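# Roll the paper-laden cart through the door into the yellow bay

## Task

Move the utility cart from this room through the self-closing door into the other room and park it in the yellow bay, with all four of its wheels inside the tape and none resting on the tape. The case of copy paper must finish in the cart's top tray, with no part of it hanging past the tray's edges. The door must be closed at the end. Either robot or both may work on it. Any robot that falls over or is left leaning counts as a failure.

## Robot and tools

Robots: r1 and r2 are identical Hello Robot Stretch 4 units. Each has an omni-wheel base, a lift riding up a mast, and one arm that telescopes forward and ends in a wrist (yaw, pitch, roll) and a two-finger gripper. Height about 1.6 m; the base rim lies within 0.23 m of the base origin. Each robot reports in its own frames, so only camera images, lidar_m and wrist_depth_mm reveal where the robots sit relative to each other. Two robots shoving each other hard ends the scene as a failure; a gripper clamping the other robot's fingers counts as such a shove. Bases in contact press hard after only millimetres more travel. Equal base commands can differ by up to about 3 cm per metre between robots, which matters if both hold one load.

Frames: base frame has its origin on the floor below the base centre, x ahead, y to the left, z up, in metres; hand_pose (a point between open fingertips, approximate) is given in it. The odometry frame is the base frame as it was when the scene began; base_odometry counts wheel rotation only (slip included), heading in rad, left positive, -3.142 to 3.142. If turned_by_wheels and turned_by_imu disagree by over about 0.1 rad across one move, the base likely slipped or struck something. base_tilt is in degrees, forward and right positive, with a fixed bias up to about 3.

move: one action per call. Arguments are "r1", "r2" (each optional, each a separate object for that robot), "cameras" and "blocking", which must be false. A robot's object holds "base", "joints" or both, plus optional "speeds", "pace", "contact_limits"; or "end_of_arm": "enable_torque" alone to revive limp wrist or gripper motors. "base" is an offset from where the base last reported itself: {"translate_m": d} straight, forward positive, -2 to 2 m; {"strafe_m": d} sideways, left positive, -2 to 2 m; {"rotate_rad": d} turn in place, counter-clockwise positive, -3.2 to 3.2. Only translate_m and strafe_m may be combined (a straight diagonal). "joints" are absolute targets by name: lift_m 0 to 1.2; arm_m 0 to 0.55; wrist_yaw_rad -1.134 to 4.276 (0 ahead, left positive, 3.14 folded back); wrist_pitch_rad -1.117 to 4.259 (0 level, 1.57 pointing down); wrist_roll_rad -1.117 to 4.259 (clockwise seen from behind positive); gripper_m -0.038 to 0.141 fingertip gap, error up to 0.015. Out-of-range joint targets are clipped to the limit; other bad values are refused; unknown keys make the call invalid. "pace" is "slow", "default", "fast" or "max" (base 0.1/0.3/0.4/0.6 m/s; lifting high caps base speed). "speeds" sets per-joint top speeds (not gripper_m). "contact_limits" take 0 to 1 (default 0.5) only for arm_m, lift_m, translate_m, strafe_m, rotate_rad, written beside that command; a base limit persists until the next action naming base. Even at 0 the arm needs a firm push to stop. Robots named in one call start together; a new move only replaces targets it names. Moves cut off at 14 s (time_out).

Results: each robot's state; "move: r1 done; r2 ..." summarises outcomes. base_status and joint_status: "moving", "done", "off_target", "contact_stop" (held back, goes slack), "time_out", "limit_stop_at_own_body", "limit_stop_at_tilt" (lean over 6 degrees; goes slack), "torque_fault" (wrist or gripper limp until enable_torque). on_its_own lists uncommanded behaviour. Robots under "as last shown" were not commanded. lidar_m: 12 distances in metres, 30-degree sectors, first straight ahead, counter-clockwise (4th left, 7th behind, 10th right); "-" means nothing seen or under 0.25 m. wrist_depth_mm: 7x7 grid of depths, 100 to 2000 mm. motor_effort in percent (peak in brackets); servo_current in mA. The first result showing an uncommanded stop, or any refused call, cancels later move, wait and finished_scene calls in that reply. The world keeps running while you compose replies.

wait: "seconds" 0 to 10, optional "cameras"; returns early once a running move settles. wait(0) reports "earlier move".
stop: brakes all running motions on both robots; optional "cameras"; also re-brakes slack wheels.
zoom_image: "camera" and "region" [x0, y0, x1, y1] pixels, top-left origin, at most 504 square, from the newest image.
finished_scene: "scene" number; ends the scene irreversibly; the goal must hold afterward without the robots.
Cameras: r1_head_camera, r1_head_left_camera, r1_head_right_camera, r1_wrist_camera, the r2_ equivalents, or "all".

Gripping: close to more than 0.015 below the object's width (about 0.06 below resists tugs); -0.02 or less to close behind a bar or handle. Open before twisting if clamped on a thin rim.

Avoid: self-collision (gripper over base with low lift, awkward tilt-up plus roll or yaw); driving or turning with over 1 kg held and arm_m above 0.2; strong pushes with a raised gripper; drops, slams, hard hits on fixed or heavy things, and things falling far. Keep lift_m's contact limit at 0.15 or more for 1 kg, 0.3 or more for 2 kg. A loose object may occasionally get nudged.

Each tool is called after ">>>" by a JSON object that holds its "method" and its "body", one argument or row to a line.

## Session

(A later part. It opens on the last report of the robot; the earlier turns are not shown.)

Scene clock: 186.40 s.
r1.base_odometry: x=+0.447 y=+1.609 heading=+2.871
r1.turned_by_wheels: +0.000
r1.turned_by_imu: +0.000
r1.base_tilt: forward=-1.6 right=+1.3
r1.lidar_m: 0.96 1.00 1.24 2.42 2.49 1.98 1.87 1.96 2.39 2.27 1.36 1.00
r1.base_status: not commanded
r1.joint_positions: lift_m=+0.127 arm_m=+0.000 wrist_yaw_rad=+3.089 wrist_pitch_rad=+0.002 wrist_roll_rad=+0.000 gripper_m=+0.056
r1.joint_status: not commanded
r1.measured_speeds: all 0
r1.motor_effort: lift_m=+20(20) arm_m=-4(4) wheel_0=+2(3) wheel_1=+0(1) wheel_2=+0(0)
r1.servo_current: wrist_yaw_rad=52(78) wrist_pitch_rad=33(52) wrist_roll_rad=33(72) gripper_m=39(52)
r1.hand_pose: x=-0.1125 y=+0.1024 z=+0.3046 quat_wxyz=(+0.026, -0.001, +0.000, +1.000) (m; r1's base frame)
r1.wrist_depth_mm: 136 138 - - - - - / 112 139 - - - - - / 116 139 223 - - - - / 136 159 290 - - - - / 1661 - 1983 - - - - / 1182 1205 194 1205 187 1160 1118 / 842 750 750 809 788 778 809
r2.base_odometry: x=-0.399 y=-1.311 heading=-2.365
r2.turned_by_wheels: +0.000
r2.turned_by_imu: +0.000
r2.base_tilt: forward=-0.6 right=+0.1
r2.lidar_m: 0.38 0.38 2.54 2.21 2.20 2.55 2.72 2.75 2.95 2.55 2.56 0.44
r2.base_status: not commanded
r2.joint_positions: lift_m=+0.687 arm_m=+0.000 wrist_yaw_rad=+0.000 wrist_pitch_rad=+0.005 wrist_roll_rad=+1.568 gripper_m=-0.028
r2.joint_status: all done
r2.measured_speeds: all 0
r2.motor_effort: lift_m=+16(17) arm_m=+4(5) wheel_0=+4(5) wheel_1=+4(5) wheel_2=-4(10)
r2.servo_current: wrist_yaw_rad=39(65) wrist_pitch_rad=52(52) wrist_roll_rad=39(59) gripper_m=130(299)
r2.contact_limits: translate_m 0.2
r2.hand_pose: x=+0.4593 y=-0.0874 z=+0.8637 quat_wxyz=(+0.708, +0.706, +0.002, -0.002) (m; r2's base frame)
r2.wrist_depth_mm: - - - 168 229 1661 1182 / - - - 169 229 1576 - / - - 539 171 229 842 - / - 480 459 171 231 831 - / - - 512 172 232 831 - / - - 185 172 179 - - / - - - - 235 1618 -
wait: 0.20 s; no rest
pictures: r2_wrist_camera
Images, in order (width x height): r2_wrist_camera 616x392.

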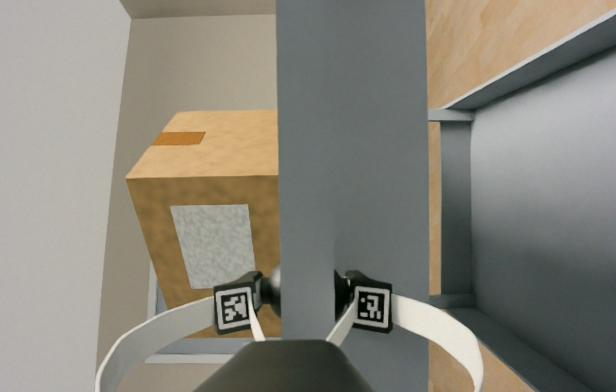

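>>> {"method": "move", "body": {
  "blocking": false,
  "r2": {"base":{"translate_m":-0.55},"pace":"slow","contact_limits":{"translate_m":0.5}}
}}

>>> {"method": "wait", "body": {
  "seconds": 8,
  "cameras": ["r2_wrist_camera","r2_head_camera","r2_head_right_camera"]
}}

Scene clock: 196.03 s.
move: r2 moving
r1: as last shown
r1.lidar_m: 0.98 1.01 1.24 2.42 2.51 1.98 1.86 1.98 2.39 2.28 1.35 0.99
r1.motor_effort: lift_m=+20(20) arm_m=-4(4) wheel_0=+1(2) wheel_1=+0(0) wheel_2=+0(0)
r1.servo_current: wrist_yaw_rad=52(65) wrist_pitch_rad=39(46) wrist_roll_rad=46(59) gripper_m=39(46)
r1.wrist_depth_mm: 136 138 - - - - - / 112 138 - - - - - / 116 139 223 - - - - / 137 158 290 - - - - / 1661 - 1921 - - - - / 1205 1182 193 1182 187 1138 1138 / 842 759 750 798 788 778 809
r2.base_odometry: x=-0.391 y=-1.302 heading=-2.365
r2.turned_by_wheels: +0.000
r2.turned_by_imu: +0.000
r2.base_tilt: forward=-0.6 right=+0.1
r2.lidar_m: 0.38 0.40 2.54 2.19 2.18 2.54 2.72 2.72 2.97 2.54 2.57 0.45
r2.base_status: translate_m moving
r2.joint_positions: lift_m=+0.687 arm_m=+0.000 wrist_yaw_rad=+0.001 wrist_pitch_rad=+0.005 wrist_roll_rad=+1.568 gripper_m=-0.028
r2.joint_status: not commanded
r2.measured_speeds: translate_m=-0.049 strafe_m=+0.000 rotate_rad=-0.002 lift_m=+0.000 arm_m=+0.000 wrist_yaw_rad=+0.000 wrist_pitch_rad=+0.000 wrist_roll_rad=+0.000
r2.motor_effort: lift_m=+16(17) arm_m=+2(4) wheel_0=-4(7) wheel_1=-9(9) wheel_2=+13(14)
r2.servo_current: wrist_yaw_rad=52(59) wrist_pitch_rad=52(52) wrist_roll_rad=52(52) gripper_m=137(137)
r2.contact_limits: translate_m 0.5
r2.hand_pose: x=+0.4594 y=-0.0872 z=+0.8637 quat_wxyz=(+0.708, +0.706, +0.002, -0.002) (m; r2's base frame)
r2.wrist_depth_mm: - - - 169 228 1618 1160 / - - - 170 229 1537 - / - - 544 171 230 820 - / - 480 466 230 231 842 - / - - 508 172 233 842 - / - - 185 172 180 - - / - - - - 234 1576 -
pictures: none

Scene clock: 202.33 s.
earlier move: r2 done
r1.base_odometry: x=+0.447 y=+1.609 heading=+2.871
r1.turned_by_wheels: +0.000
r1.turned_by_imu: +0.000
r1.base_tilt: forward=-1.6 right=+1.3
r1.lidar_m: 0.97 1.01 1.24 2.42 2.52 1.99 1.86 1.95 2.39 2.27 1.34 0.97
r1.base_status: not commanded
r1.joint_positions: lift_m=+0.127 arm_m=+0.000 wrist_yaw_rad=+3.089 wrist_pitch_rad=+0.002 wrist_roll_rad=+0.000 gripper_m=+0.056
r1.joint_status: not commanded
r1.measured_speeds: all 0
r1.motor_effort: lift_m=+20(20) arm_m=-4(4) wheel_0=+2(3) wheel_1=+0(1) wheel_2=+0(0)
r1.servo_current: wrist_yaw_rad=52(65) wrist_pitch_rad=39(52) wrist_roll_rad=46(72) gripper_m=46(52)
r1.hand_pose: x=-0.1125 y=+0.1024 z=+0.3046 quat_wxyz=(+0.026, -0.001, +0.000, +1.000) (m; r1's base frame)
r1.wrist_depth_mm: 136 138 - - - - - / 112 139 - - - - - / 116 139 224 - - - - / 137 158 291 - - - - / 1661 - 1983 - - - - / 1182 1160 194 1205 187 1182 1138 / 854 750 750 798 788 768 809
r2.base_odometry: x=-0.007 y=-0.925 heading=-2.365
r2.turned_by_wheels: +0.000
r2.turned_by_imu: +0.003
r2.base_tilt: forward=-0.7 right=+0.1
r2.lidar_m: 0.39 0.37 2.35 2.04 2.02 2.41 2.19 2.20 2.58 2.69 2.68 0.43
r2.base_status: done
r2.joint_positions: lift_m=+0.687 arm_m=+0.000 wrist_yaw_rad=+0.003 wrist_pitch_rad=+0.005 wrist_roll_rad=+1.568 gripper_m=-0.028
r2.joint_status: not commanded
r2.measured_speeds: all 0
r2.motor_effort: lift_m=+17(17) arm_m=-4(4) wheel_0=-1(8) wheel_1=-5(9) wheel_2=+6(15)
r2.servo_current: wrist_yaw_rad=39(65) wrist_pitch_rad=46(52) wrist_roll_rad=46(65) gripper_m=124(143)
r2.contact_limits: translate_m 0.5
r2.hand_pose: x=+0.4595 y=-0.0866 z=+0.8637 quat_wxyz=(+0.708, +0.706, +0.003, -0.001) (m; r2's base frame)
r2.wrist_depth_mm: - - - 189 253 1537 1182 / - - - 186 248 1708 549 / - - - 182 242 820 - / - - 484 179 237 820 - / - - 480 176 234 - - / - - 187 172 179 - - / - - 564 - 226 - -
wait: 6.30 of 8 s (r2 has come to rest)
pictures: r2_head_camera, r2_head_right_camera, r2_wrist_camera
Images, in order (width x height): r2_head_camera 420x560, r2_head_right_camera 420x672, r2_wrist_camera 616x392.

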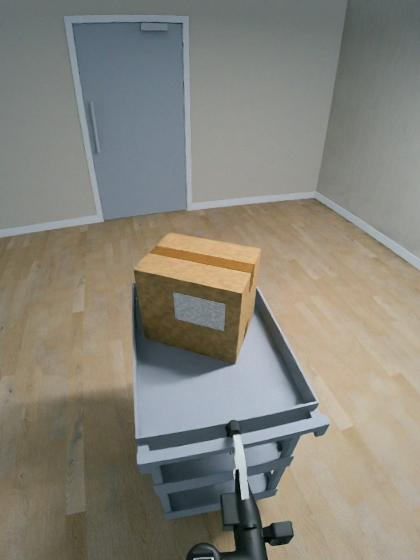

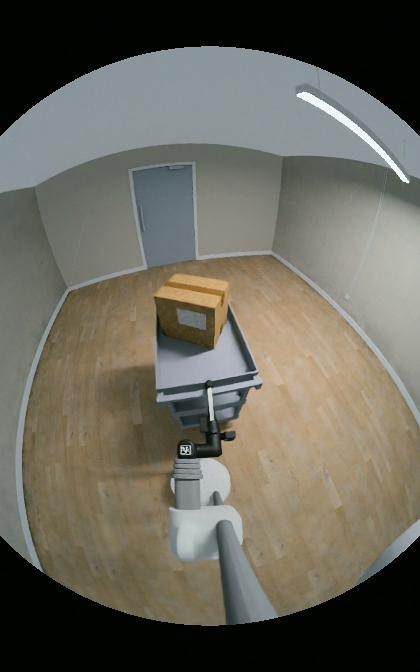

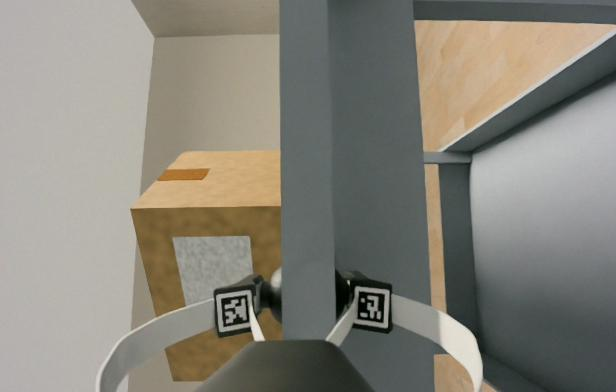

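>>> {"method": "move", "body": {
  "blocking": false,
  "r1": {"base":{"translate_m":0.8},"pace":"slow"},
  "r2": {"base":{"strafe_m":-0.2},"pace":"slow"}
}}

>>> {"method": "wait", "body": {
  "seconds": 5,
  "cameras": ["r2_wrist_camera","r2_head_camera","r1_head_left_camera"]
}}

Scene clock: 211.97 s.
move: r1 moving; r2 moving
r1.base_odometry: x=+0.435 y=+1.612 heading=+2.871
r1.turned_by_wheels: +0.000
r1.turned_by_imu: +0.000
r1.base_tilt: forward=-1.6 right=+1.3
r1.lidar_m: 0.97 1.01 1.20 2.43 2.50 1.99 1.87 1.98 2.41 2.25 1.29 0.97
r1.base_status: translate_m moving
r1.joint_positions: lift_m=+0.127 arm_m=+0.000 wrist_yaw_rad=+3.089 wrist_pitch_rad=+0.002 wrist_roll_rad=+0.000 gripper_m=+0.056
r1.joint_status: not commanded
r1.measured_speeds: translate_m=+0.050 strafe_m=+0.000 rotate_rad=+0.000 lift_m=+0.000 arm_m=+0.000 wrist_yaw_rad=+0.000 wrist_pitch_rad=+0.000 wrist_roll_rad=+0.000
r1.motor_effort: lift_m=+20(20) arm_m=-4(4) wheel_0=+6(7) wheel_1=+4(7) wheel_2=-6(7)
r1.servo_current: wrist_yaw_rad=52(52) wrist_pitch_rad=46(46) wrist_roll_rad=26(59) gripper_m=39(46)
r1.hand_pose: x=-0.1125 y=+0.1024 z=+0.3046 quat_wxyz=(+0.026, -0.001, +0.000, +1.000) (m; r1's base frame)
r1.wrist_depth_mm: 136 138 - - - - - / 112 139 - - - - - / 116 140 262 - - - - / 136 158 - - - - - / 1661 - 1921 - - - - / 1182 1229 194 1205 188 1138 1160 / 842 741 759 798 778 768 820
r2.base_odometry: x=-0.017 y=-0.915 heading=-2.364
r2.turned_by_wheels: +0.000
r2.turned_by_imu: +0.001
r2.base_tilt: forward=-0.7 right=+0.1
r2.lidar_m: 0.37 0.38 2.40 2.05 2.04 2.40 2.20 2.19 2.55 2.67 2.69 0.44
r2.base_status: strafe_m moving
r2.joint_positions: lift_m=+0.687 arm_m=+0.000 wrist_yaw_rad=+0.005 wrist_pitch_rad=+0.005 wrist_roll_rad=+1.569 gripper_m=-0.028
r2.joint_status: not commanded
r2.measured_speeds: translate_m=+0.000 strafe_m=-0.055 rotate_rad=+0.000 lift_m=+0.000 arm_m=+0.000 wrist_yaw_rad=+0.000 wrist_pitch_rad=+0.000 wrist_roll_rad=+0.000
r2.motor_effort: lift_m=+16(17) arm_m=-3(4) wheel_0=+9(12) wheel_1=-7(9) wheel_2=-2(5)
r2.servo_current: wrist_yaw_rad=46(59) wrist_pitch_rad=46(52) wrist_roll_rad=46(52) gripper_m=130(130)
r2.hand_pose: x=+0.4597 y=-0.0861 z=+0.8637 quat_wxyz=(+0.708, +0.706, +0.004, +0.000) (m; r2's base frame)
r2.wrist_depth_mm: - - - 190 255 1537 1118 / - - - 186 249 1708 530 / - - - 182 243 778 - / - - 492 179 238 842 - / - - 484 176 234 - - / - - 187 172 180 - - / - - 559 - 226 - -
pictures: none

Scene clock: 214.60 s.
earlier move: r1 moving; r2 done
r1.base_odometry: x=+0.193 y=+1.679 heading=+2.871
r1.turned_by_wheels: +0.000
r1.turned_by_imu: +0.000
r1.base_tilt: forward=-1.6 right=+1.3
r1.lidar_m: 0.70 0.74 0.89 2.21 2.52 2.24 2.12 2.23 2.41 2.27 0.96 0.73
r1.base_status: translate_m moving
r1.joint_positions: lift_m=+0.127 arm_m=+0.000 wrist_yaw_rad=+3.089 wrist_pitch_rad=+0.002 wrist_roll_rad=+0.000 gripper_m=+0.056
r1.joint_status: not commanded
r1.measured_speeds: translate_m=+0.099 strafe_m=+0.000 rotate_rad=+0.006 lift_m=+0.000 arm_m=+0.000 wrist_yaw_rad=+0.000 wrist_pitch_rad=+0.000 wrist_roll_rad=+0.000
r1.motor_effort: lift_m=+20(20) arm_m=-4(4) wheel_0=+5(7) wheel_1=+5(8) wheel_2=-5(7)
r1.servo_current: wrist_yaw_rad=65(72) wrist_pitch_rad=39(46) wrist_roll_rad=33(72) gripper_m=39(46)
r1.hand_pose: x=-0.1125 y=+0.1024 z=+0.3046 quat_wxyz=(+0.026, -0.001, +0.000, +1.000) (m; r1's base frame)
r1.wrist_depth_mm: 136 138 - - - - - / 112 139 - - - - - / 116 139 268 - - - - / 137 158 - - - - - / 1921 - - - - - - / 1205 1182 193 1182 188 1160 1138 / 842 750 750 798 778 768 820
r2.base_odometry: x=-0.147 y=-0.783 heading=-2.365
r2.turned_by_wheels: +0.000
r2.turned_by_imu: +0.000
r2.base_tilt: forward=-0.7 right=+0.0
r2.lidar_m: 0.29 0.30 2.61 2.20 2.20 2.52 2.13 2.16 2.52 2.49 2.51 0.44
r2.base_status: done
r2.joint_positions: lift_m=+0.687 arm_m=+0.000 wrist_yaw_rad=+0.005 wrist_pitch_rad=+0.003 wrist_roll_rad=+1.569 gripper_m=-0.029
r2.joint_status: not commanded
r2.measured_speeds: all 0
r2.motor_effort: lift_m=+17(17) arm_m=-3(4) wheel_0=+5(15) wheel_1=-4(9) wheel_2=+0(5)
r2.servo_current: wrist_yaw_rad=39(65) wrist_pitch_rad=39(52) wrist_roll_rad=46(59) gripper_m=98(130)
r2.hand_pose: x=+0.4597 y=-0.0861 z=+0.8645 quat_wxyz=(+0.708, +0.706, +0.003, +0.001) (m; r2's base frame)
r2.wrist_depth_mm: - - - 266 - 1661 1118 / - - - 229 303 332 332 / - - - 211 276 1808 1205 / - - - 192 255 1708 - / - - 574 182 238 788 - / - - 186 167 180 - - / - 466 459 - 211 206 -
wait: 2.63 of 5 s (r2 has come to rest)
pictures: r1_head_left_camera, r2_head_camera, r2_wrist_camera
Images, in order (width x height): r1_head_left_camera 420x672, r2_head_camera 420x560, r2_wrist_camera 616x392.

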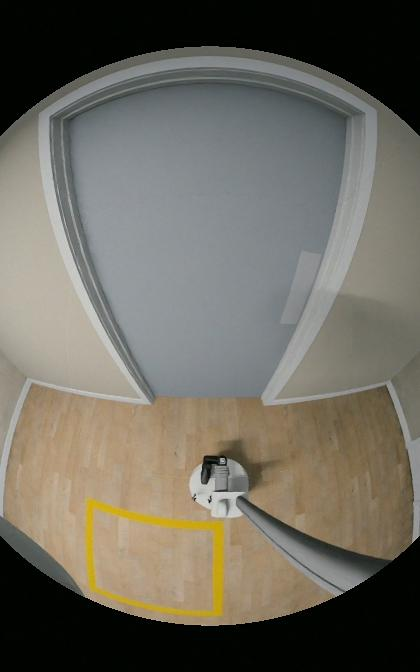

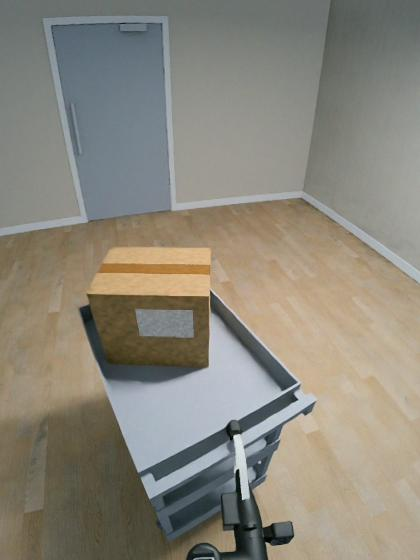

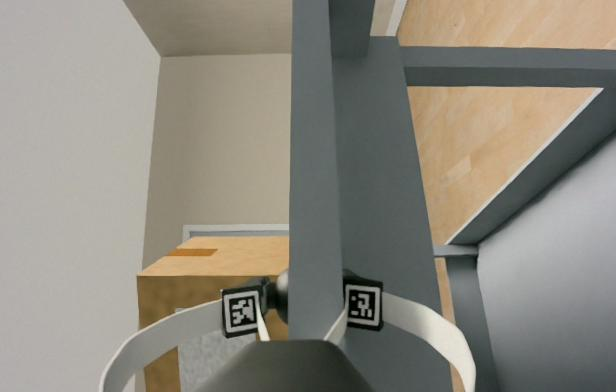

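>>> {"method": "move", "body": {
  "blocking": false,
  "r2": {"base":{"rotate_rad":0.35},"pace":"slow"}
}}

>>> {"method": "wait", "body": {
  "seconds": 3
}}

>>> {"method": "wait", "body": {
  "seconds": 1.5,
  "cameras": ["r2_wrist_camera","r2_head_camera","r1_head_left_camera"]
}}

Scene clock: 224.37 s.
earlier move: r1 done
move: r2 moving
r1.base_odometry: x=-0.323 y=+1.822 heading=+2.872
r1.turned_by_wheels: +0.001
r1.turned_by_imu: +0.000
r1.base_tilt: forward=-1.6 right=+1.3
r1.lidar_m: - 0.25 0.28 0.62 2.53 2.80 2.67 2.79 2.38 0.58 0.29 0.25
r1.base_status: done
r1.joint_positions: lift_m=+0.127 arm_m=+0.000 wrist_yaw_rad=+3.089 wrist_pitch_rad=+0.002 wrist_roll_rad=+0.000 gripper_m=+0.056
r1.joint_status: not commanded
r1.measured_speeds: all 0
r1.motor_effort: lift_m=+20(20) arm_m=-4(4) wheel_0=+15(16) wheel_1=+8(8) wheel_2=-11(11)
r1.servo_current: wrist_yaw_rad=52(59) wrist_pitch_rad=39(46) wrist_roll_rad=59(65) gripper_m=46(46)
r1.hand_pose: x=-0.1125 y=+0.1024 z=+0.3046 quat_wxyz=(+0.026, -0.001, +0.000, +1.000) (m; r1's base frame)
r1.wrist_depth_mm: 136 138 - - - - - / 113 139 - - - - - / 117 140 271 - - - - / 137 162 - - - - - / 1983 - - - - - - / 1160 1182 194 1308 187 1281 1060 / 842 750 741 798 788 788 809
r2.base_odometry: x=-0.147 y=-0.782 heading=-2.240
r2.turned_by_wheels: +0.124
r2.turned_by_imu: +0.121
r2.base_tilt: forward=-0.7 right=+0.1
r2.lidar_m: 0.31 0.32 2.46 2.23 2.27 2.34 2.15 2.20 2.70 2.49 2.51 0.44
r2.base_status: rotate_rad moving
r2.joint_positions: lift_m=+0.687 arm_m=+0.000 wrist_yaw_rad=-0.010 wrist_pitch_rad=+0.003 wrist_roll_rad=+1.569 gripper_m=-0.029
r2.joint_status: not commanded
r2.measured_speeds: translate_m=+0.000 strafe_m=+0.000 rotate_rad=+0.488 lift_m=+0.000 arm_m=+0.000 wrist_yaw_rad=-0.011 wrist_pitch_rad=-0.002 wrist_roll_rad=+0.000
r2.motor_effort: lift_m=+16(17) arm_m=-3(4) wheel_0=-10(14) wheel_1=-8(8) wheel_2=-18(18)
r2.servo_current: wrist_yaw_rad=65(65) wrist_pitch_rad=33(46) wrist_roll_rad=52(52) gripper_m=91(98)
r2.hand_pose: x=+0.4584 y=-0.0902 z=+0.8645 quat_wxyz=(+0.708, +0.706, -0.002, -0.004) (m; r2's base frame)
r2.wrist_depth_mm: - - - 224 290 304 304 / - - - 209 274 1756 1229 / - - - 195 258 1756 521 / - - - 184 244 788 - / - - 462 176 231 809 - / - - 187 165 181 - - / - - 484 - 211 - -
pictures: none

Scene clock: 225.33 s.
earlier move: r2 done
r1.base_odometry: x=-0.323 y=+1.822 heading=+2.872
r1.turned_by_wheels: +0.000
r1.turned_by_imu: +0.000
r1.base_tilt: forward=-1.6 right=+1.3
r1.lidar_m: - 0.25 0.27 0.61 2.54 2.82 2.69 2.75 2.37 0.60 0.32 0.25
r1.base_status: done
r1.joint_positions: lift_m=+0.127 arm_m=+0.000 wrist_yaw_rad=+3.089 wrist_pitch_rad=+0.002 wrist_roll_rad=+0.000 gripper_m=+0.056
r1.joint_status: not commanded
r1.measured_speeds: all 0
r1.motor_effort: lift_m=+20(20) arm_m=-4(4) wheel_0=+15(16) wheel_1=+8(8) wheel_2=-11(11)
r1.servo_current: wrist_yaw_rad=39(65) wrist_pitch_rad=46(46) wrist_roll_rad=39(65) gripper_m=39(46)
r1.hand_pose: x=-0.1125 y=+0.1024 z=+0.3046 quat_wxyz=(+0.026, -0.001, +0.000, +1.000) (m; r1's base frame)
r1.wrist_depth_mm: 136 138 - - - - - / 113 139 - - - - - / 117 139 272 - - - - / 137 162 - - - - - / 1921 - - - - - - / 1182 1182 193 1336 187 1308 1042 / 842 750 759 809 788 778 820
r2.base_odometry: x=-0.147 y=-0.783 heading=-2.016
r2.turned_by_wheels: +0.225
r2.turned_by_imu: +0.219
r2.base_tilt: forward=-0.7 right=+0.1
r2.lidar_m: 0.41 0.43 2.30 2.22 2.43 2.19 2.15 2.31 2.57 2.50 2.68 0.40
r2.base_status: done
r2.joint_positions: lift_m=+0.687 arm_m=+0.000 wrist_yaw_rad=-0.005 wrist_pitch_rad=+0.003 wrist_roll_rad=+1.569 gripper_m=-0.029
r2.joint_status: not commanded
r2.measured_speeds: all 0
r2.motor_effort: lift_m=+16(17) arm_m=-3(4) wheel_0=-6(14) wheel_1=-4(9) wheel_2=-7(18)
r2.servo_current: wrist_yaw_rad=52(78) wrist_pitch_rad=39(46) wrist_roll_rad=52(59) gripper_m=91(98)
r2.hand_pose: x=+0.4589 y=-0.0887 z=+0.8645 quat_wxyz=(+0.708, +0.706, -0.001, -0.003) (m; r2's base frame)
r2.wrist_depth_mm: - - - 153 211 1618 1205 / - - - 156 213 732 - / - - 477 159 217 809 - / - - 469 162 221 831 - / - - 525 165 224 - - / - - 187 167 180 - - / - - - - 231 1756 504
wait: 0.97 of 3 s (r2 has come to rest)
pictures: none

Scene clock: 226.83 s.
r1.base_odometry: x=-0.323 y=+1.822 heading=+2.872
r1.turned_by_wheels: +0.000
r1.turned_by_imu: +0.000
r1.base_tilt: forward=-1.6 right=+1.3
r1.lidar_m: - 0.25 0.28 0.59 2.56 2.77 2.70 2.75 2.39 0.59 0.32 0.25
r1.base_status: done
r1.joint_positions: lift_m=+0.127 arm_m=+0.000 wrist_yaw_rad=+3.089 wrist_pitch_rad=+0.002 wrist_roll_rad=+0.000 gripper_m=+0.056
r1.joint_status: not commanded
r1.measured_speeds: all 0
r1.motor_effort: lift_m=+20(20) arm_m=-4(4) wheel_0=+15(16) wheel_1=+8(8) wheel_2=-11(11)
r1.servo_current: wrist_yaw_rad=39(65) wrist_pitch_rad=39(46) wrist_roll_rad=46(65) gripper_m=39(46)
r1.hand_pose: x=-0.1125 y=+0.1024 z=+0.3046 quat_wxyz=(+0.026, -0.001, +0.000, +1.000) (m; r1's base frame)
r1.wrist_depth_mm: 136 138 - - - - - / 113 139 - - - - - / 117 139 272 - - - - / 137 162 - - - - - / 1983 - - - - - - / 1205 1182 194 1308 188 1281 1060 / 831 759 759 788 788 778 820
r2.base_odometry: x=-0.147 y=-0.783 heading=-2.016
r2.turned_by_wheels: +0.000
r2.turned_by_imu: +0.000
r2.base_tilt: forward=-0.7 right=+0.1
r2.lidar_m: 0.39 0.44 2.29 2.20 2.41 2.19 2.16 2.30 2.54 2.51 2.69 0.42
r2.base_status: done
r2.joint_positions: lift_m=+0.687 arm_m=+0.000 wrist_yaw_rad=-0.005 wrist_pitch_rad=+0.003 wrist_roll_rad=+1.569 gripper_m=-0.029
r2.joint_status: not commanded
r2.measured_speeds: all 0
r2.motor_effort: lift_m=+16(17) arm_m=-4(4) wheel_0=-7(14) wheel_1=-4(9) wheel_2=-7(18)
r2.servo_current: wrist_yaw_rad=59(78) wrist_pitch_rad=39(46) wrist_roll_rad=46(59) gripper_m=85(98)
r2.hand_pose: x=+0.4589 y=-0.0887 z=+0.8645 quat_wxyz=(+0.708, +0.706, -0.001, -0.003) (m; r2's base frame)
r2.wrist_depth_mm: - - - 154 209 1618 1205 / - - - 156 213 741 - / - - 480 159 217 788 - / - - 466 161 221 831 - / - - 535 165 224 - - / - - 187 167 180 - - / - - - - 233 1808 508
wait: 1.50 s; at rest by 0.27 s
pictures: r1_head_left_camera, r2_head_camera, r2_wrist_camera
Images, in order (width x height): r1_head_left_camera 420x672, r2_head_camera 420x560, r2_wrist_camera 616x392.

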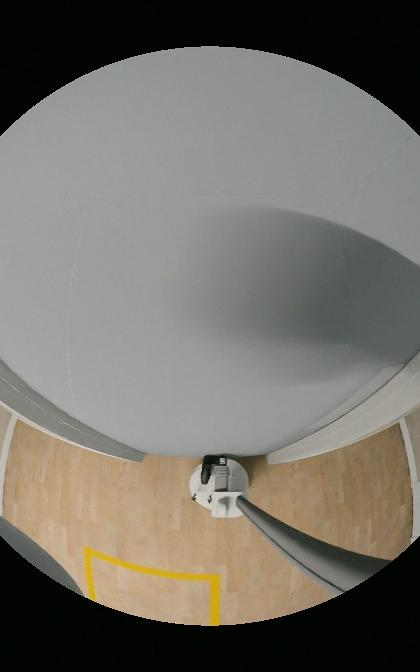

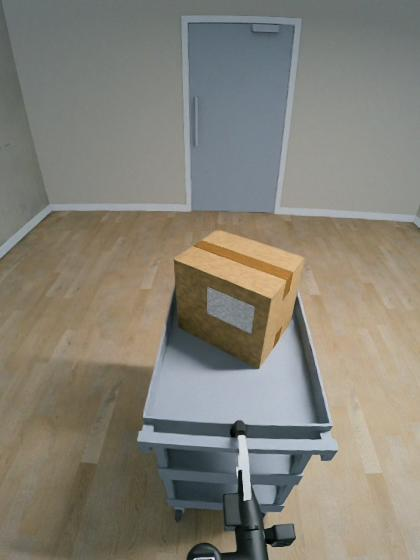

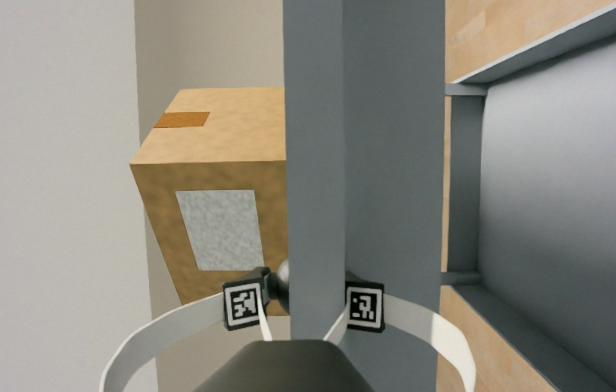

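>>> {"method": "move", "body": {
  "blocking": false,
  "r1": {"base":{"translate_m":0.3},"pace":"slow"},
  "r2": {"base":{"translate_m":-0.35},"pace":"slow"}
}}

>>> {"method": "wait", "body": {
  "seconds": 6
}}

>>> {"method": "wait", "body": {
  "seconds": 3,
  "cameras": ["r2_head_camera","r1_head_left_camera","r1_head_camera"]
}}

Scene clock: 235.67 s.
move: r1 moving; r2 moving
r1.base_odometry: x=-0.335 y=+1.826 heading=+2.873
r1.turned_by_wheels: +0.001
r1.turned_by_imu: +0.001
r1.base_tilt: forward=-1.6 right=+1.2
r1.lidar_m: - 0.25 0.28 0.60 2.54 2.77 2.71 2.79 2.37 0.54 0.29 0.25
r1.base_status: translate_m moving
r1.joint_positions: lift_m=+0.127 arm_m=+0.000 wrist_yaw_rad=+3.089 wrist_pitch_rad=+0.002 wrist_roll_rad=+0.000 gripper_m=+0.056
r1.joint_status: not commanded
r1.measured_speeds: translate_m=+0.050 strafe_m=+0.000 rotate_rad=+0.002 lift_m=+0.000 arm_m=+0.000 wrist_yaw_rad=+0.000 wrist_pitch_rad=+0.000 wrist_roll_rad=+0.000
r1.motor_effort: lift_m=+20(20) arm_m=-4(4) wheel_0=+20(22) wheel_1=+10(14) wheel_2=-20(21)
r1.servo_current: wrist_yaw_rad=26(59) wrist_pitch_rad=46(46) wrist_roll_rad=46(65) gripper_m=46(46)
r1.hand_pose: x=-0.1125 y=+0.1024 z=+0.3046 quat_wxyz=(+0.026, -0.001, +0.000, +1.000) (m; r1's base frame)
r1.wrist_depth_mm: 137 139 - - - - - / 113 139 - - - - - / 117 139 272 - - - - / 137 162 - - - - - / 1983 - - - - - - / 1182 1205 194 1281 187 1308 1118 / 842 759 759 788 798 778 809
r2.base_odometry: x=-0.142 y=-0.772 heading=-2.016
r2.turned_by_wheels: +0.000
r2.turned_by_imu: +0.000
r2.base_tilt: forward=-0.6 right=+0.1
r2.lidar_m: 0.40 0.44 2.31 2.21 2.41 2.20 2.13 2.31 2.54 2.49 2.68 0.42
r2.base_status: translate_m moving
r2.joint_positions: lift_m=+0.687 arm_m=+0.000 wrist_yaw_rad=-0.003 wrist_pitch_rad=+0.003 wrist_roll_rad=+1.569 gripper_m=-0.029
r2.joint_status: not commanded
r2.measured_speeds: translate_m=-0.049 strafe_m=+0.000 rotate_rad=+0.002 lift_m=+0.000 arm_m=+0.000 wrist_yaw_rad=+0.003 wrist_pitch_rad=+0.000 wrist_roll_rad=+0.000
r2.motor_effort: lift_m=+16(17) arm_m=-3(4) wheel_0=-9(12) wheel_1=-8(9) wheel_2=+9(10)
r2.servo_current: wrist_yaw_rad=52(59) wrist_pitch_rad=39(46) wrist_roll_rad=52(59) gripper_m=85(98)
r2.hand_pose: x=+0.4590 y=-0.0883 z=+0.8645 quat_wxyz=(+0.708, +0.706, +0.000, -0.002) (m; r2's base frame)
r2.wrist_depth_mm: - - - 154 210 1618 1182 / - - - 156 214 732 - / - - 480 160 218 798 - / - - 469 163 221 820 - / - - 530 166 225 - - / - - 187 168 181 - - / - - - - 234 1661 504
pictures: none

Scene clock: 239.43 s.
earlier move: r1 done; r2 moving
r1.base_odometry: x=-0.612 y=+1.902 heading=+2.873
r1.turned_by_wheels: +0.000
r1.turned_by_imu: +0.002
r1.base_tilt: forward=-1.6 right=+1.3
r1.lidar_m: 0.25 - 0.25 0.28 0.62 3.11 3.01 3.08 0.38 0.36 2.32 0.29
r1.base_status: done
r1.joint_positions: lift_m=+0.127 arm_m=-0.001 wrist_yaw_rad=+3.102 wrist_pitch_rad=+0.002 wrist_roll_rad=+0.000 gripper_m=+0.056
r1.joint_status: not commanded
r1.measured_speeds: all 0
r1.motor_effort: lift_m=+20(20) arm_m=+10(11) wheel_0=+9(22) wheel_1=+13(18) wheel_2=-11(21)
r1.servo_current: wrist_yaw_rad=85(104) wrist_pitch_rad=39(52) wrist_roll_rad=52(65) gripper_m=39(52)
r1.hand_pose: x=-0.1144 y=+0.0987 z=+0.3046 quat_wxyz=(+0.020, -0.001, +0.000, +1.000) (m; r1's base frame)
r1.wrist_depth_mm: - 135 - - - - - / - 135 191 - - - - / 106 134 180 - - - - / 122 137 270 - - - - / 1708 - - - - - - / 1205 1229 194 1182 187 1182 1160 / 854 759 741 798 788 778 809
r2.base_odometry: x=+0.002 y=-0.469 heading=-2.016
r2.turned_by_wheels: +0.000
r2.turned_by_imu: +0.000
r2.base_tilt: forward=-0.7 right=+0.1
r2.lidar_m: 0.36 0.39 2.27 2.24 2.38 1.85 1.81 1.97 2.51 2.47 2.67 0.45
r2.base_status: translate_m moving
r2.joint_positions: lift_m=+0.687 arm_m=+0.000 wrist_yaw_rad=-0.001 wrist_pitch_rad=+0.003 wrist_roll_rad=+1.569 gripper_m=-0.029
r2.joint_status: not commanded
r2.measured_speeds: translate_m=-0.025 strafe_m=+0.000 rotate_rad=-0.002 lift_m=+0.000 arm_m=+0.000 wrist_yaw_rad=+0.000 wrist_pitch_rad=+0.000 wrist_roll_rad=+0.000
r2.motor_effort: lift_m=+16(17) arm_m=-3(4) wheel_0=-3(12) wheel_1=-7(9) wheel_2=+7(13)
r2.servo_current: wrist_yaw_rad=46(59) wrist_pitch_rad=33(52) wrist_roll_rad=46(65) gripper_m=91(98)
r2.hand_pose: x=+0.4592 y=-0.0876 z=+0.8645 quat_wxyz=(+0.708, +0.706, +0.001, -0.001) (m; r2's base frame)
r2.wrist_depth_mm: - - - 187 250 1499 1182 / - - - 184 244 1708 1229 / - - - 180 240 798 - / - - 496 177 235 - - / - - 477 173 231 831 - / - - 187 169 181 - - / - - 549 - 223 - -
wait: 3.77 of 6 s (r1 has come to rest)
pictures: none

Scene clock: 239.97 s.
earlier move: r2 done
r1.base_odometry: x=-0.612 y=+1.902 heading=+2.873
r1.turned_by_wheels: +0.000
r1.turned_by_imu: +0.000
r1.base_tilt: forward=-1.6 right=+1.3
r1.lidar_m: 0.25 - 0.25 0.30 0.64 3.11 2.99 3.07 0.38 0.35 2.31 0.32
r1.base_status: done
r1.joint_positions: lift_m=+0.127 arm_m=-0.001 wrist_yaw_rad=+3.102 wrist_pitch_rad=+0.002 wrist_roll_rad=+0.000 gripper_m=+0.056
r1.joint_status: not commanded
r1.measured_speeds: all 0
r1.motor_effort: lift_m=+20(20) arm_m=+11(11) wheel_0=+9(22) wheel_1=+13(18) wheel_2=-11(21)
r1.servo_current: wrist_yaw_rad=85(104) wrist_pitch_rad=39(52) wrist_roll_rad=39(65) gripper_m=39(52)
r1.hand_pose: x=-0.1144 y=+0.0987 z=+0.3046 quat_wxyz=(+0.020, -0.001, +0.000, +1.000) (m; r1's base frame)
r1.wrist_depth_mm: - 135 - - - - - / - 136 191 - - - - / 106 135 181 - - - - / 122 137 268 - - - - / 1708 - - - - - - / 1205 1205 193 1182 188 1182 1138 / 854 750 768 798 788 788 831
r2.base_odometry: x=+0.004 y=-0.467 heading=-2.016
r2.turned_by_wheels: +0.000
r2.turned_by_imu: +0.000
r2.base_tilt: forward=-0.7 right=+0.1
r2.lidar_m: 0.36 0.38 2.31 2.23 2.37 1.83 1.81 1.93 2.51 2.44 2.65 0.43
r2.base_status: done
r2.joint_positions: lift_m=+0.687 arm_m=+0.000 wrist_yaw_rad=-0.001 wrist_pitch_rad=+0.003 wrist_roll_rad=+1.569 gripper_m=-0.029
r2.joint_status: not commanded
r2.measured_speeds: all 0
r2.motor_effort: lift_m=+17(17) arm_m=-4(4) wheel_0=-6(12) wheel_1=-5(9) wheel_2=+5(13)
r2.servo_current: wrist_yaw_rad=39(59) wrist_pitch_rad=33(52) wrist_roll_rad=52(65) gripper_m=98(98)
r2.hand_pose: x=+0.4592 y=-0.0876 z=+0.8645 quat_wxyz=(+0.708, +0.706, +0.001, -0.001) (m; r2's base frame)
r2.wrist_depth_mm: - - - 187 251 1499 1205 / - - - 185 244 1808 1182 / - - - 180 240 798 - / - - 496 177 236 - - / - - 477 173 232 820 - / - - 187 169 181 - - / - - 549 - 222 - -
wait: 0.53 of 3 s (r2 has come to rest)
pictures: r1_head_camera, r1_head_left_camera, r2_head_camera
Images, in order (width x height): r1_head_camera 420x560, r1_head_left_camera 420x672, r2_head_camera 420x560.

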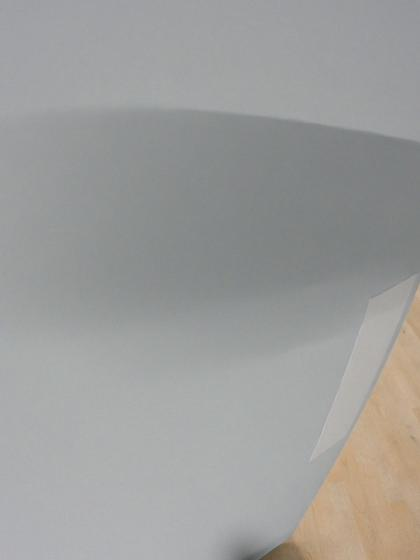

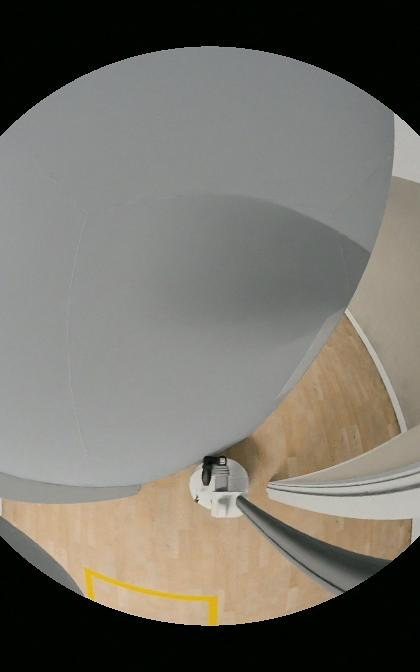

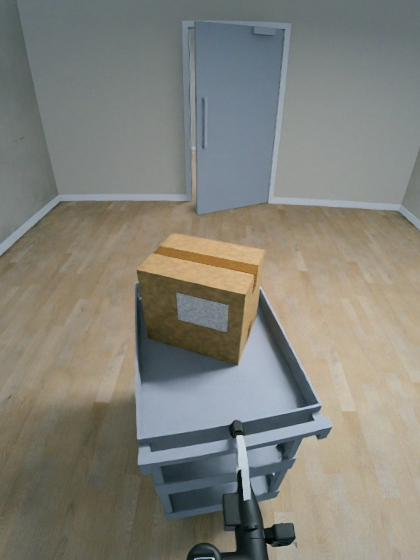

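>>> {"method": "move", "body": {
  "blocking": false,
  "r1": {"base":{"translate_m":0.25},"pace":"slow"}
}}

>>> {"method": "wait", "body": {
  "seconds": 6,
  "cameras": ["r2_head_camera","r1_head_left_camera","r1_head_right_camera"]
}}

Scene clock: 248.20 s.
move: r1 moving
r1.base_odometry: x=-0.624 y=+1.906 heading=+2.873
r1.turned_by_wheels: +0.001
r1.turned_by_imu: +0.001
r1.base_tilt: forward=-1.6 right=+1.3
r1.lidar_m: 0.25 - 0.25 0.30 0.62 3.11 3.00 3.07 0.37 0.37 2.30 0.32
r1.base_status: translate_m moving
r1.joint_positions: lift_m=+0.127 arm_m=-0.001 wrist_yaw_rad=+3.102 wrist_pitch_rad=+0.002 wrist_roll_rad=+0.000 gripper_m=+0.056
r1.joint_status: not commanded
r1.measured_speeds: translate_m=+0.050 strafe_m=+0.000 rotate_rad=+0.002 lift_m=+0.000 arm_m=+0.000 wrist_yaw_rad=+0.000 wrist_pitch_rad=+0.000 wrist_roll_rad=+0.000
r1.motor_effort: lift_m=+20(20) arm_m=+11(11) wheel_0=+10(13) wheel_1=+17(17) wheel_2=-16(18)
r1.servo_current: wrist_yaw_rad=72(91) wrist_pitch_rad=52(52) wrist_roll_rad=46(65) gripper_m=39(46)
r1.hand_pose: x=-0.1144 y=+0.0987 z=+0.3046 quat_wxyz=(+0.020, -0.001, +0.000, +1.000) (m; r1's base frame)
r1.wrist_depth_mm: - 136 - - - - - / - 136 190 - - - - / 106 134 180 - - - - / 122 137 268 - - - - / 1708 - - - - - - / 1205 1205 191 1182 187 1160 1138 / 866 759 759 809 809 788 809
r2: as last shown
r2.lidar_m: 0.37 0.35 2.30 2.24 2.36 1.86 1.81 1.95 2.52 2.45 2.67 0.43
r2.motor_effort: lift_m=+16(16) arm_m=-3(4) wheel_0=-6(7) wheel_1=-5(6) wheel_2=+5(5)
r2.servo_current: wrist_yaw_rad=52(59) wrist_pitch_rad=33(52) wrist_roll_rad=39(52) gripper_m=91(98)
r2.wrist_depth_mm: - - - 188 250 1499 1182 / - - - 183 245 1756 1205 / - - - 180 240 798 - / - - 496 177 236 - - / - - 480 173 231 820 - / - - 187 169 181 - - / - - 549 - 222 - -
pictures: none

Scene clock: 251.47 s.
earlier move: r1 done
r1.base_odometry: x=-0.852 y=+1.968 heading=+2.873
r1.turned_by_wheels: +0.000
r1.turned_by_imu: +0.000
r1.base_tilt: forward=-1.6 right=+1.3
r1.lidar_m: 0.25 0.25 0.25 0.25 0.41 3.37 3.27 0.53 0.48 0.99 2.32 3.05
r1.base_status: done
r1.joint_positions: lift_m=+0.127 arm_m=+0.000 wrist_yaw_rad=+3.092 wrist_pitch_rad=+0.002 wrist_roll_rad=+0.000 gripper_m=+0.056
r1.joint_status: not commanded
r1.measured_speeds: all 0
r1.motor_effort: lift_m=+20(20) arm_m=+5(11) wheel_0=+6(13) wheel_1=+13(17) wheel_2=-7(18)
r1.servo_current: wrist_yaw_rad=39(91) wrist_pitch_rad=46(52) wrist_roll_rad=52(65) gripper_m=39(46)
r1.hand_pose: x=-0.1129 y=+0.1016 z=+0.3046 quat_wxyz=(+0.025, -0.001, +0.000, +1.000) (m; r1's base frame)
r1.wrist_depth_mm: - 137 - - - - - / - 137 - - - - - / 109 137 203 - - - - / 124 138 - - - - - / 1661 - - - - - - / 1205 1182 194 1205 187 1160 1138 / 854 759 750 809 788 788 809
r2.base_odometry: x=+0.004 y=-0.467 heading=-2.016
r2.turned_by_wheels: +0.000
r2.turned_by_imu: +0.000
r2.base_tilt: forward=-0.7 right=+0.1
r2.lidar_m: 0.34 0.40 2.31 2.25 2.36 1.86 1.81 1.92 2.51 2.47 2.65 0.45
r2.base_status: not commanded
r2.joint_positions: lift_m=+0.687 arm_m=+0.000 wrist_yaw_rad=-0.001 wrist_pitch_rad=+0.003 wrist_roll_rad=+1.569 gripper_m=-0.029
r2.joint_status: not commanded
r2.measured_speeds: all 0
r2.motor_effort: lift_m=+16(17) arm_m=-4(4) wheel_0=-6(7) wheel_1=-5(6) wheel_2=+5(5)
r2.servo_current: wrist_yaw_rad=52(59) wrist_pitch_rad=33(52) wrist_roll_rad=39(65) gripper_m=91(98)
r2.hand_pose: x=+0.4592 y=-0.0876 z=+0.8645 quat_wxyz=(+0.708, +0.706, +0.001, -0.001) (m; r2's base frame)
r2.wrist_depth_mm: - - - 187 250 1537 1160 / - - - 183 245 1708 1182 / - - - 180 240 788 - / - - 492 177 235 - - / - - 473 173 231 809 - / - - 187 169 181 - - / - - 549 - 223 - -
wait: 3.27 of 6 s (r1 has come to rest)
pictures: r1_head_left_camera, r1_head_right_camera, r2_head_camera
Images, in order (width x height): r1_head_left_camera 420x672, r1_head_right_camera 420x672, r2_head_camera 420x560.

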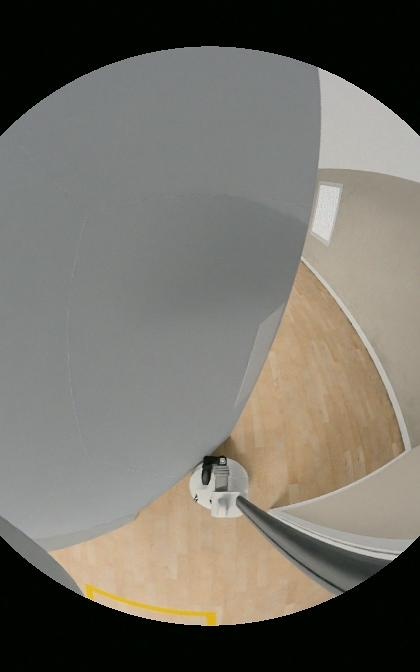

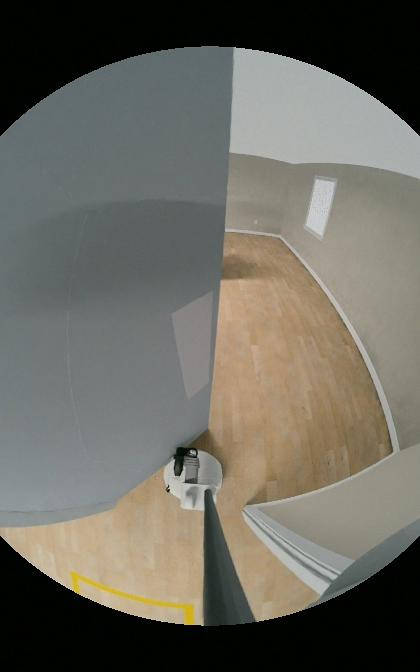

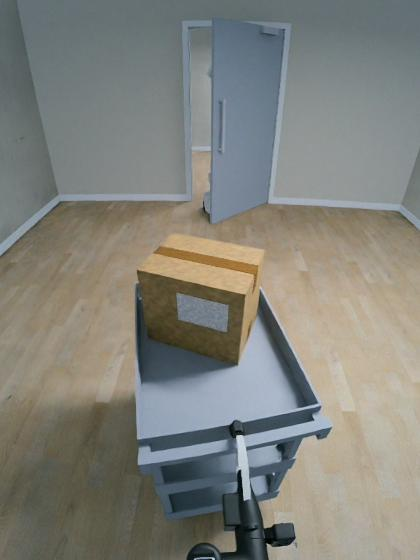

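>>> {"method": "move", "body": {
  "blocking": false,
  "r1": {"base":{"translate_m":0.3},"pace":"slow"}
}}

>>> {"method": "wait", "body": {
  "seconds": 6,
  "cameras": ["r2_head_camera","r1_head_left_camera","r1_head_right_camera"]
}}

Scene clock: 256.63 s.
move: r1 moving
r1.base_odometry: x=-0.864 y=+1.972 heading=+2.874
r1.turned_by_wheels: +0.001
r1.turned_by_imu: +0.001
r1.base_tilt: forward=-1.6 right=+1.2
r1.lidar_m: 0.25 0.25 0.25 0.25 0.38 3.41 3.27 0.55 0.47 1.06 2.31 3.07
r1.base_status: translate_m moving
r1.joint_positions: lift_m=+0.127 arm_m=+0.000 wrist_yaw_rad=+3.092 wrist_pitch_rad=+0.002 wrist_roll_rad=+0.000 gripper_m=+0.056
r1.joint_status: not commanded
r1.measured_speeds: translate_m=+0.050 strafe_m=+0.000 rotate_rad=+0.003 lift_m=+0.000 arm_m=+0.000 wrist_yaw_rad=+0.000 wrist_pitch_rad=+0.000 wrist_roll_rad=+0.000
r1.motor_effort: lift_m=+20(20) arm_m=+5(5) wheel_0=+6(10) wheel_1=+14(16) wheel_2=-12(14)
r1.servo_current: wrist_yaw_rad=46(65) wrist_pitch_rad=52(52) wrist_roll_rad=59(59) gripper_m=39(46)
r1.hand_pose: x=-0.1129 y=+0.1016 z=+0.3046 quat_wxyz=(+0.025, -0.001, +0.000, +1.000) (m; r1's base frame)
r1.wrist_depth_mm: - 136 - - - - - / - 137 - - - - - / 109 138 202 - - - - / 124 138 - - - - - / 1661 - - - - - - / 1182 1182 193 1205 187 1182 1160 / 842 750 759 820 788 768 820
r2: as last shown
r2.lidar_m: 0.37 0.37 2.27 2.24 2.39 1.85 1.81 1.96 2.52 2.45 2.64 0.44
r2.motor_effort: lift_m=+16(17) arm_m=-4(4) wheel_0=-6(7) wheel_1=-6(6) wheel_2=+5(5)
r2.servo_current: wrist_yaw_rad=59(59) wrist_pitch_rad=39(46) wrist_roll_rad=46(65) gripper_m=98(98)
r2.wrist_depth_mm: - - - 187 250 1499 1205 / - - - 184 244 1756 1182 / - - - 180 240 788 - / - - 496 177 235 - - / - - 477 174 230 809 - / - - 187 169 180 - - / - - 544 - 222 - -
pictures: none

Scene clock: 260.40 s.
earlier move: r1 done
r1.base_odometry: x=-1.141 y=+2.048 heading=+2.874
r1.turned_by_wheels: +0.000
r1.turned_by_imu: -0.001
r1.base_tilt: forward=-1.6 right=+1.2
r1.lidar_m: 2.32 0.25 - 0.25 0.29 0.81 3.59 0.66 0.80 2.03 2.28 3.09
r1.base_status: done
r1.joint_positions: lift_m=+0.127 arm_m=+0.000 wrist_yaw_rad=+3.092 wrist_pitch_rad=+0.002 wrist_roll_rad=+0.000 gripper_m=+0.056
r1.joint_status: not commanded
r1.measured_speeds: all 0
r1.motor_effort: lift_m=+20(20) arm_m=+5(5) wheel_0=+4(10) wheel_1=+8(17) wheel_2=-4(14)
r1.servo_current: wrist_yaw_rad=52(85) wrist_pitch_rad=46(52) wrist_roll_rad=52(65) gripper_m=46(52)
r1.hand_pose: x=-0.1129 y=+0.1016 z=+0.3046 quat_wxyz=(+0.025, -0.001, +0.000, +1.000) (m; r1's base frame)
r1.wrist_depth_mm: - 137 - - - - 504 / - 137 - - - - 521 / 109 137 203 - - - 525 / 124 138 - - - - 535 / 723 - - - - - 530 / 768 1205 193 1205 187 1182 521 / 750 750 759 788 798 768 517
r2.base_odometry: x=+0.004 y=-0.467 heading=-2.016
r2.turned_by_wheels: +0.000
r2.turned_by_imu: +0.001
r2.base_tilt: forward=-0.6 right=+0.1
r2.lidar_m: 0.36 0.38 2.26 2.25 2.37 1.84 1.80 1.97 2.53 2.46 2.67 0.45
r2.base_status: not commanded
r2.joint_positions: lift_m=+0.687 arm_m=+0.000 wrist_yaw_rad=-0.001 wrist_pitch_rad=+0.003 wrist_roll_rad=+1.569 gripper_m=-0.029
r2.joint_status: not commanded
r2.measured_speeds: all 0
r2.motor_effort: lift_m=+16(17) arm_m=-4(4) wheel_0=-6(7) wheel_1=-6(6) wheel_2=+5(5)
r2.servo_current: wrist_yaw_rad=46(65) wrist_pitch_rad=39(46) wrist_roll_rad=46(65) gripper_m=91(104)
r2.hand_pose: x=+0.4592 y=-0.0876 z=+0.8645 quat_wxyz=(+0.708, +0.706, +0.001, -0.001) (m; r2's base frame)
r2.wrist_depth_mm: - - - 187 250 1499 1182 / - - - 184 245 1756 1205 / - - - 180 241 798 - / - - 496 176 236 - - / - - 473 173 231 820 - / - - 187 169 181 - - / - - 554 - 223 - -
wait: 3.77 of 6 s (r1 has come to rest)
pictures: r1_head_left_camera, r1_head_right_camera, r2_head_camera
Images, in order (width x height): r1_head_left_camera 420x672, r1_head_right_camera 420x672, r2_head_camera 420x560.

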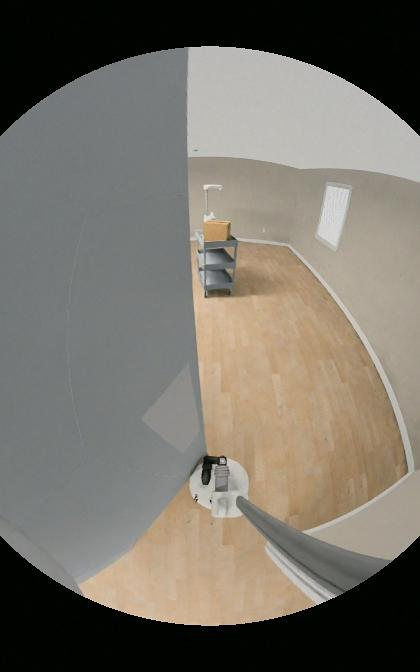

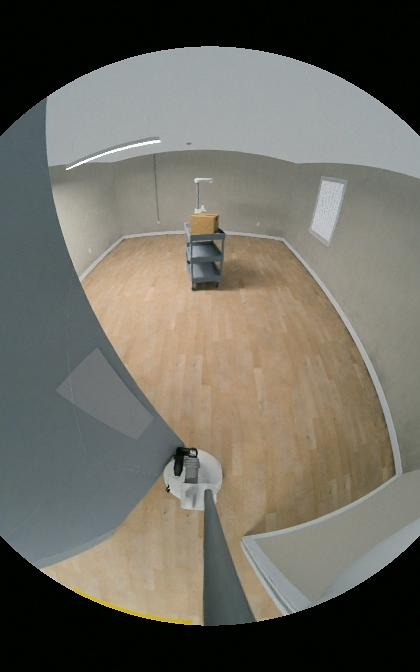

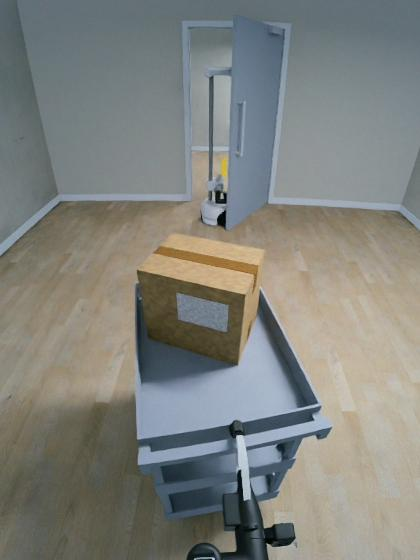

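>>> {"method": "move", "body": {
  "blocking": false,
  "r1": {"base":{"translate_m":0.1,"strafe_m":0.45},"pace":"slow"}
}}

>>> {"method": "wait", "body": {
  "seconds": 7,
  "cameras": ["r2_head_camera","r1_head_left_camera","r1_head_right_camera"]
}}

Scene clock: 265.10 s.
move: r1 moving
r1.base_odometry: x=-1.148 y=+2.037 heading=+2.873
r1.turned_by_wheels: -0.001
r1.turned_by_imu: -0.001
r1.base_tilt: forward=-1.6 right=+1.3
r1.lidar_m: 2.30 0.25 - 0.25 0.28 0.74 3.59 0.69 0.81 2.04 2.31 3.07
r1.base_status: translate_m moving; strafe_m moving
r1.joint_positions: lift_m=+0.127 arm_m=+0.000 wrist_yaw_rad=+3.092 wrist_pitch_rad=+0.002 wrist_roll_rad=+0.000 gripper_m=+0.056
r1.joint_status: not commanded
r1.measured_speeds: translate_m=+0.011 strafe_m=+0.051 rotate_rad=+0.001 lift_m=+0.000 arm_m=+0.000 wrist_yaw_rad=+0.000 wrist_pitch_rad=+0.000 wrist_roll_rad=+0.000
r1.motor_effort: lift_m=+20(20) arm_m=+5(5) wheel_0=-14(16) wheel_1=+12(14) wheel_2=-6(6)
r1.servo_current: wrist_yaw_rad=65(65) wrist_pitch_rad=46(52) wrist_roll_rad=33(52) gripper_m=39(46)
r1.hand_pose: x=-0.1129 y=+0.1016 z=+0.3046 quat_wxyz=(+0.025, -0.001, +0.000, +1.000) (m; r1's base frame)
r1.wrist_depth_mm: - 136 - - - - 462 / - 137 - - - - 473 / 109 138 202 - - - 480 / 124 138 - - - - 484 / 707 - - - - - 484 / 1008 1229 194 1182 187 1160 480 / 750 750 750 788 788 778 473
r2: as last shown
r2.turned_by_imu: +0.000
r2.base_tilt: forward=-0.7 right=+0.1
r2.lidar_m: 0.36 0.38 2.26 2.23 2.36 1.84 1.80 1.97 2.52 2.46 2.66 0.43
r2.motor_effort: lift_m=+16(16) arm_m=-4(4) wheel_0=-6(7) wheel_1=-6(6) wheel_2=+4(5)
r2.servo_current: wrist_yaw_rad=46(52) wrist_pitch_rad=39(46) wrist_roll_rad=46(52) gripper_m=91(98)
r2.wrist_depth_mm: - - - 187 249 1464 1182 / - - - 183 244 1708 1205 / - - - 180 240 788 - / - - 496 177 235 - - / - - 477 173 231 820 - / - - 187 169 181 - - / - - 544 - 222 - -
pictures: none

Scene clock: 270.43 s.
earlier move: r1 done
r1.base_odometry: x=-1.357 y=+1.641 heading=+2.874
r1.turned_by_wheels: +0.001
r1.turned_by_imu: +0.003
r1.base_tilt: forward=-1.6 right=+1.3
r1.lidar_m: 2.20 0.31 0.25 - 0.25 0.25 0.58 3.73 1.07 2.41 2.74 2.40
r1.base_status: done
r1.joint_positions: lift_m=+0.127 arm_m=+0.000 wrist_yaw_rad=+3.092 wrist_pitch_rad=+0.002 wrist_roll_rad=+0.000 gripper_m=+0.056
r1.joint_status: not commanded
r1.measured_speeds: all 0
r1.motor_effort: lift_m=+20(20) arm_m=+5(5) wheel_0=-6(16) wheel_1=+8(15) wheel_2=-3(7)
r1.servo_current: wrist_yaw_rad=46(78) wrist_pitch_rad=46(52) wrist_roll_rad=46(65) gripper_m=39(52)
r1.hand_pose: x=-0.1129 y=+0.1016 z=+0.3046 quat_wxyz=(+0.025, -0.001, +0.000, +1.000) (m; r1's base frame)
r1.wrist_depth_mm: - 137 - - 336 214 - / - 137 - - 336 204 - / 109 138 203 - 340 206 160 / 123 138 - - 342 208 161 / 1661 - - 1863 343 196 161 / 1160 1182 194 1098 190 208 161 / 854 759 750 153 314 186 -
r2.base_odometry: x=+0.004 y=-0.467 heading=-2.016
r2.turned_by_wheels: +0.000
r2.turned_by_imu: +0.001
r2.base_tilt: forward=-0.7 right=+0.1
r2.lidar_m: 0.36 0.39 2.30 2.26 2.36 1.85 1.79 1.95 2.54 2.46 2.64 0.43
r2.base_status: not commanded
r2.joint_positions: lift_m=+0.687 arm_m=+0.000 wrist_yaw_rad=-0.001 wrist_pitch_rad=+0.003 wrist_roll_rad=+1.569 gripper_m=-0.029
r2.joint_status: not commanded
r2.measured_speeds: all 0
r2.motor_effort: lift_m=+16(17) arm_m=-3(4) wheel_0=-6(7) wheel_1=-5(6) wheel_2=+5(5)
r2.servo_current: wrist_yaw_rad=39(65) wrist_pitch_rad=46(46) wrist_roll_rad=65(65) gripper_m=91(104)
r2.hand_pose: x=+0.4592 y=-0.0876 z=+0.8645 quat_wxyz=(+0.708, +0.706, +0.001, -0.001) (m; r2's base frame)
r2.wrist_depth_mm: - - - 187 250 1464 1205 / - - - 183 246 1756 1182 / - - - 180 240 798 - / - - 492 177 235 - - / - - 477 173 230 820 - / - - 187 170 182 - - / - - 554 - 223 - -
wait: 5.33 of 7 s (r1 has come to rest)
pictures: r1_head_left_camera, r1_head_right_camera, r2_head_camera
Images, in order (width x height): r1_head_left_camera 420x672, r1_head_right_camera 420x672, r2_head_camera 420x560.

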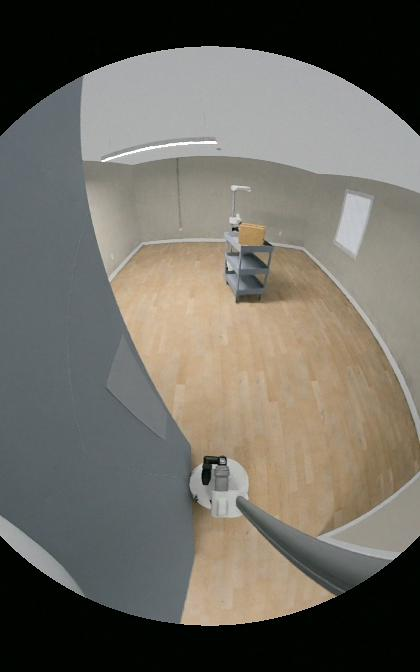

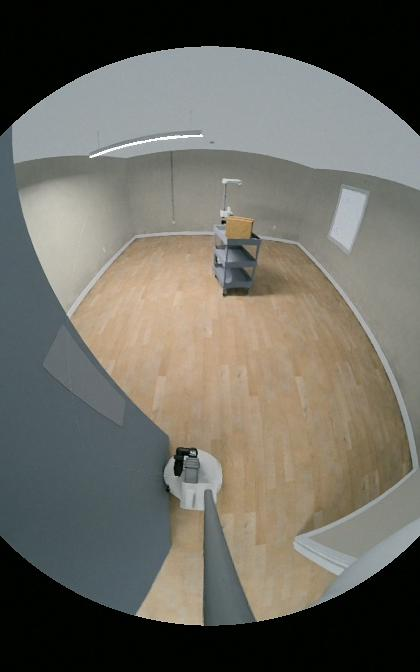

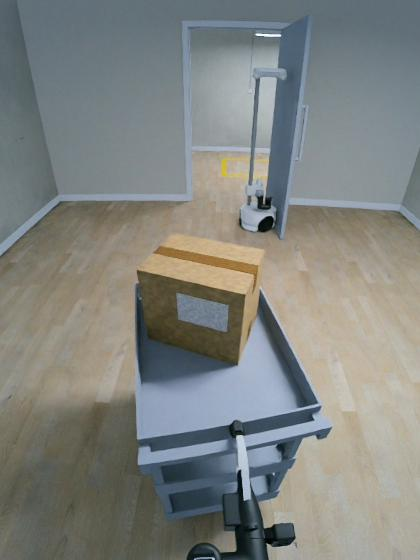

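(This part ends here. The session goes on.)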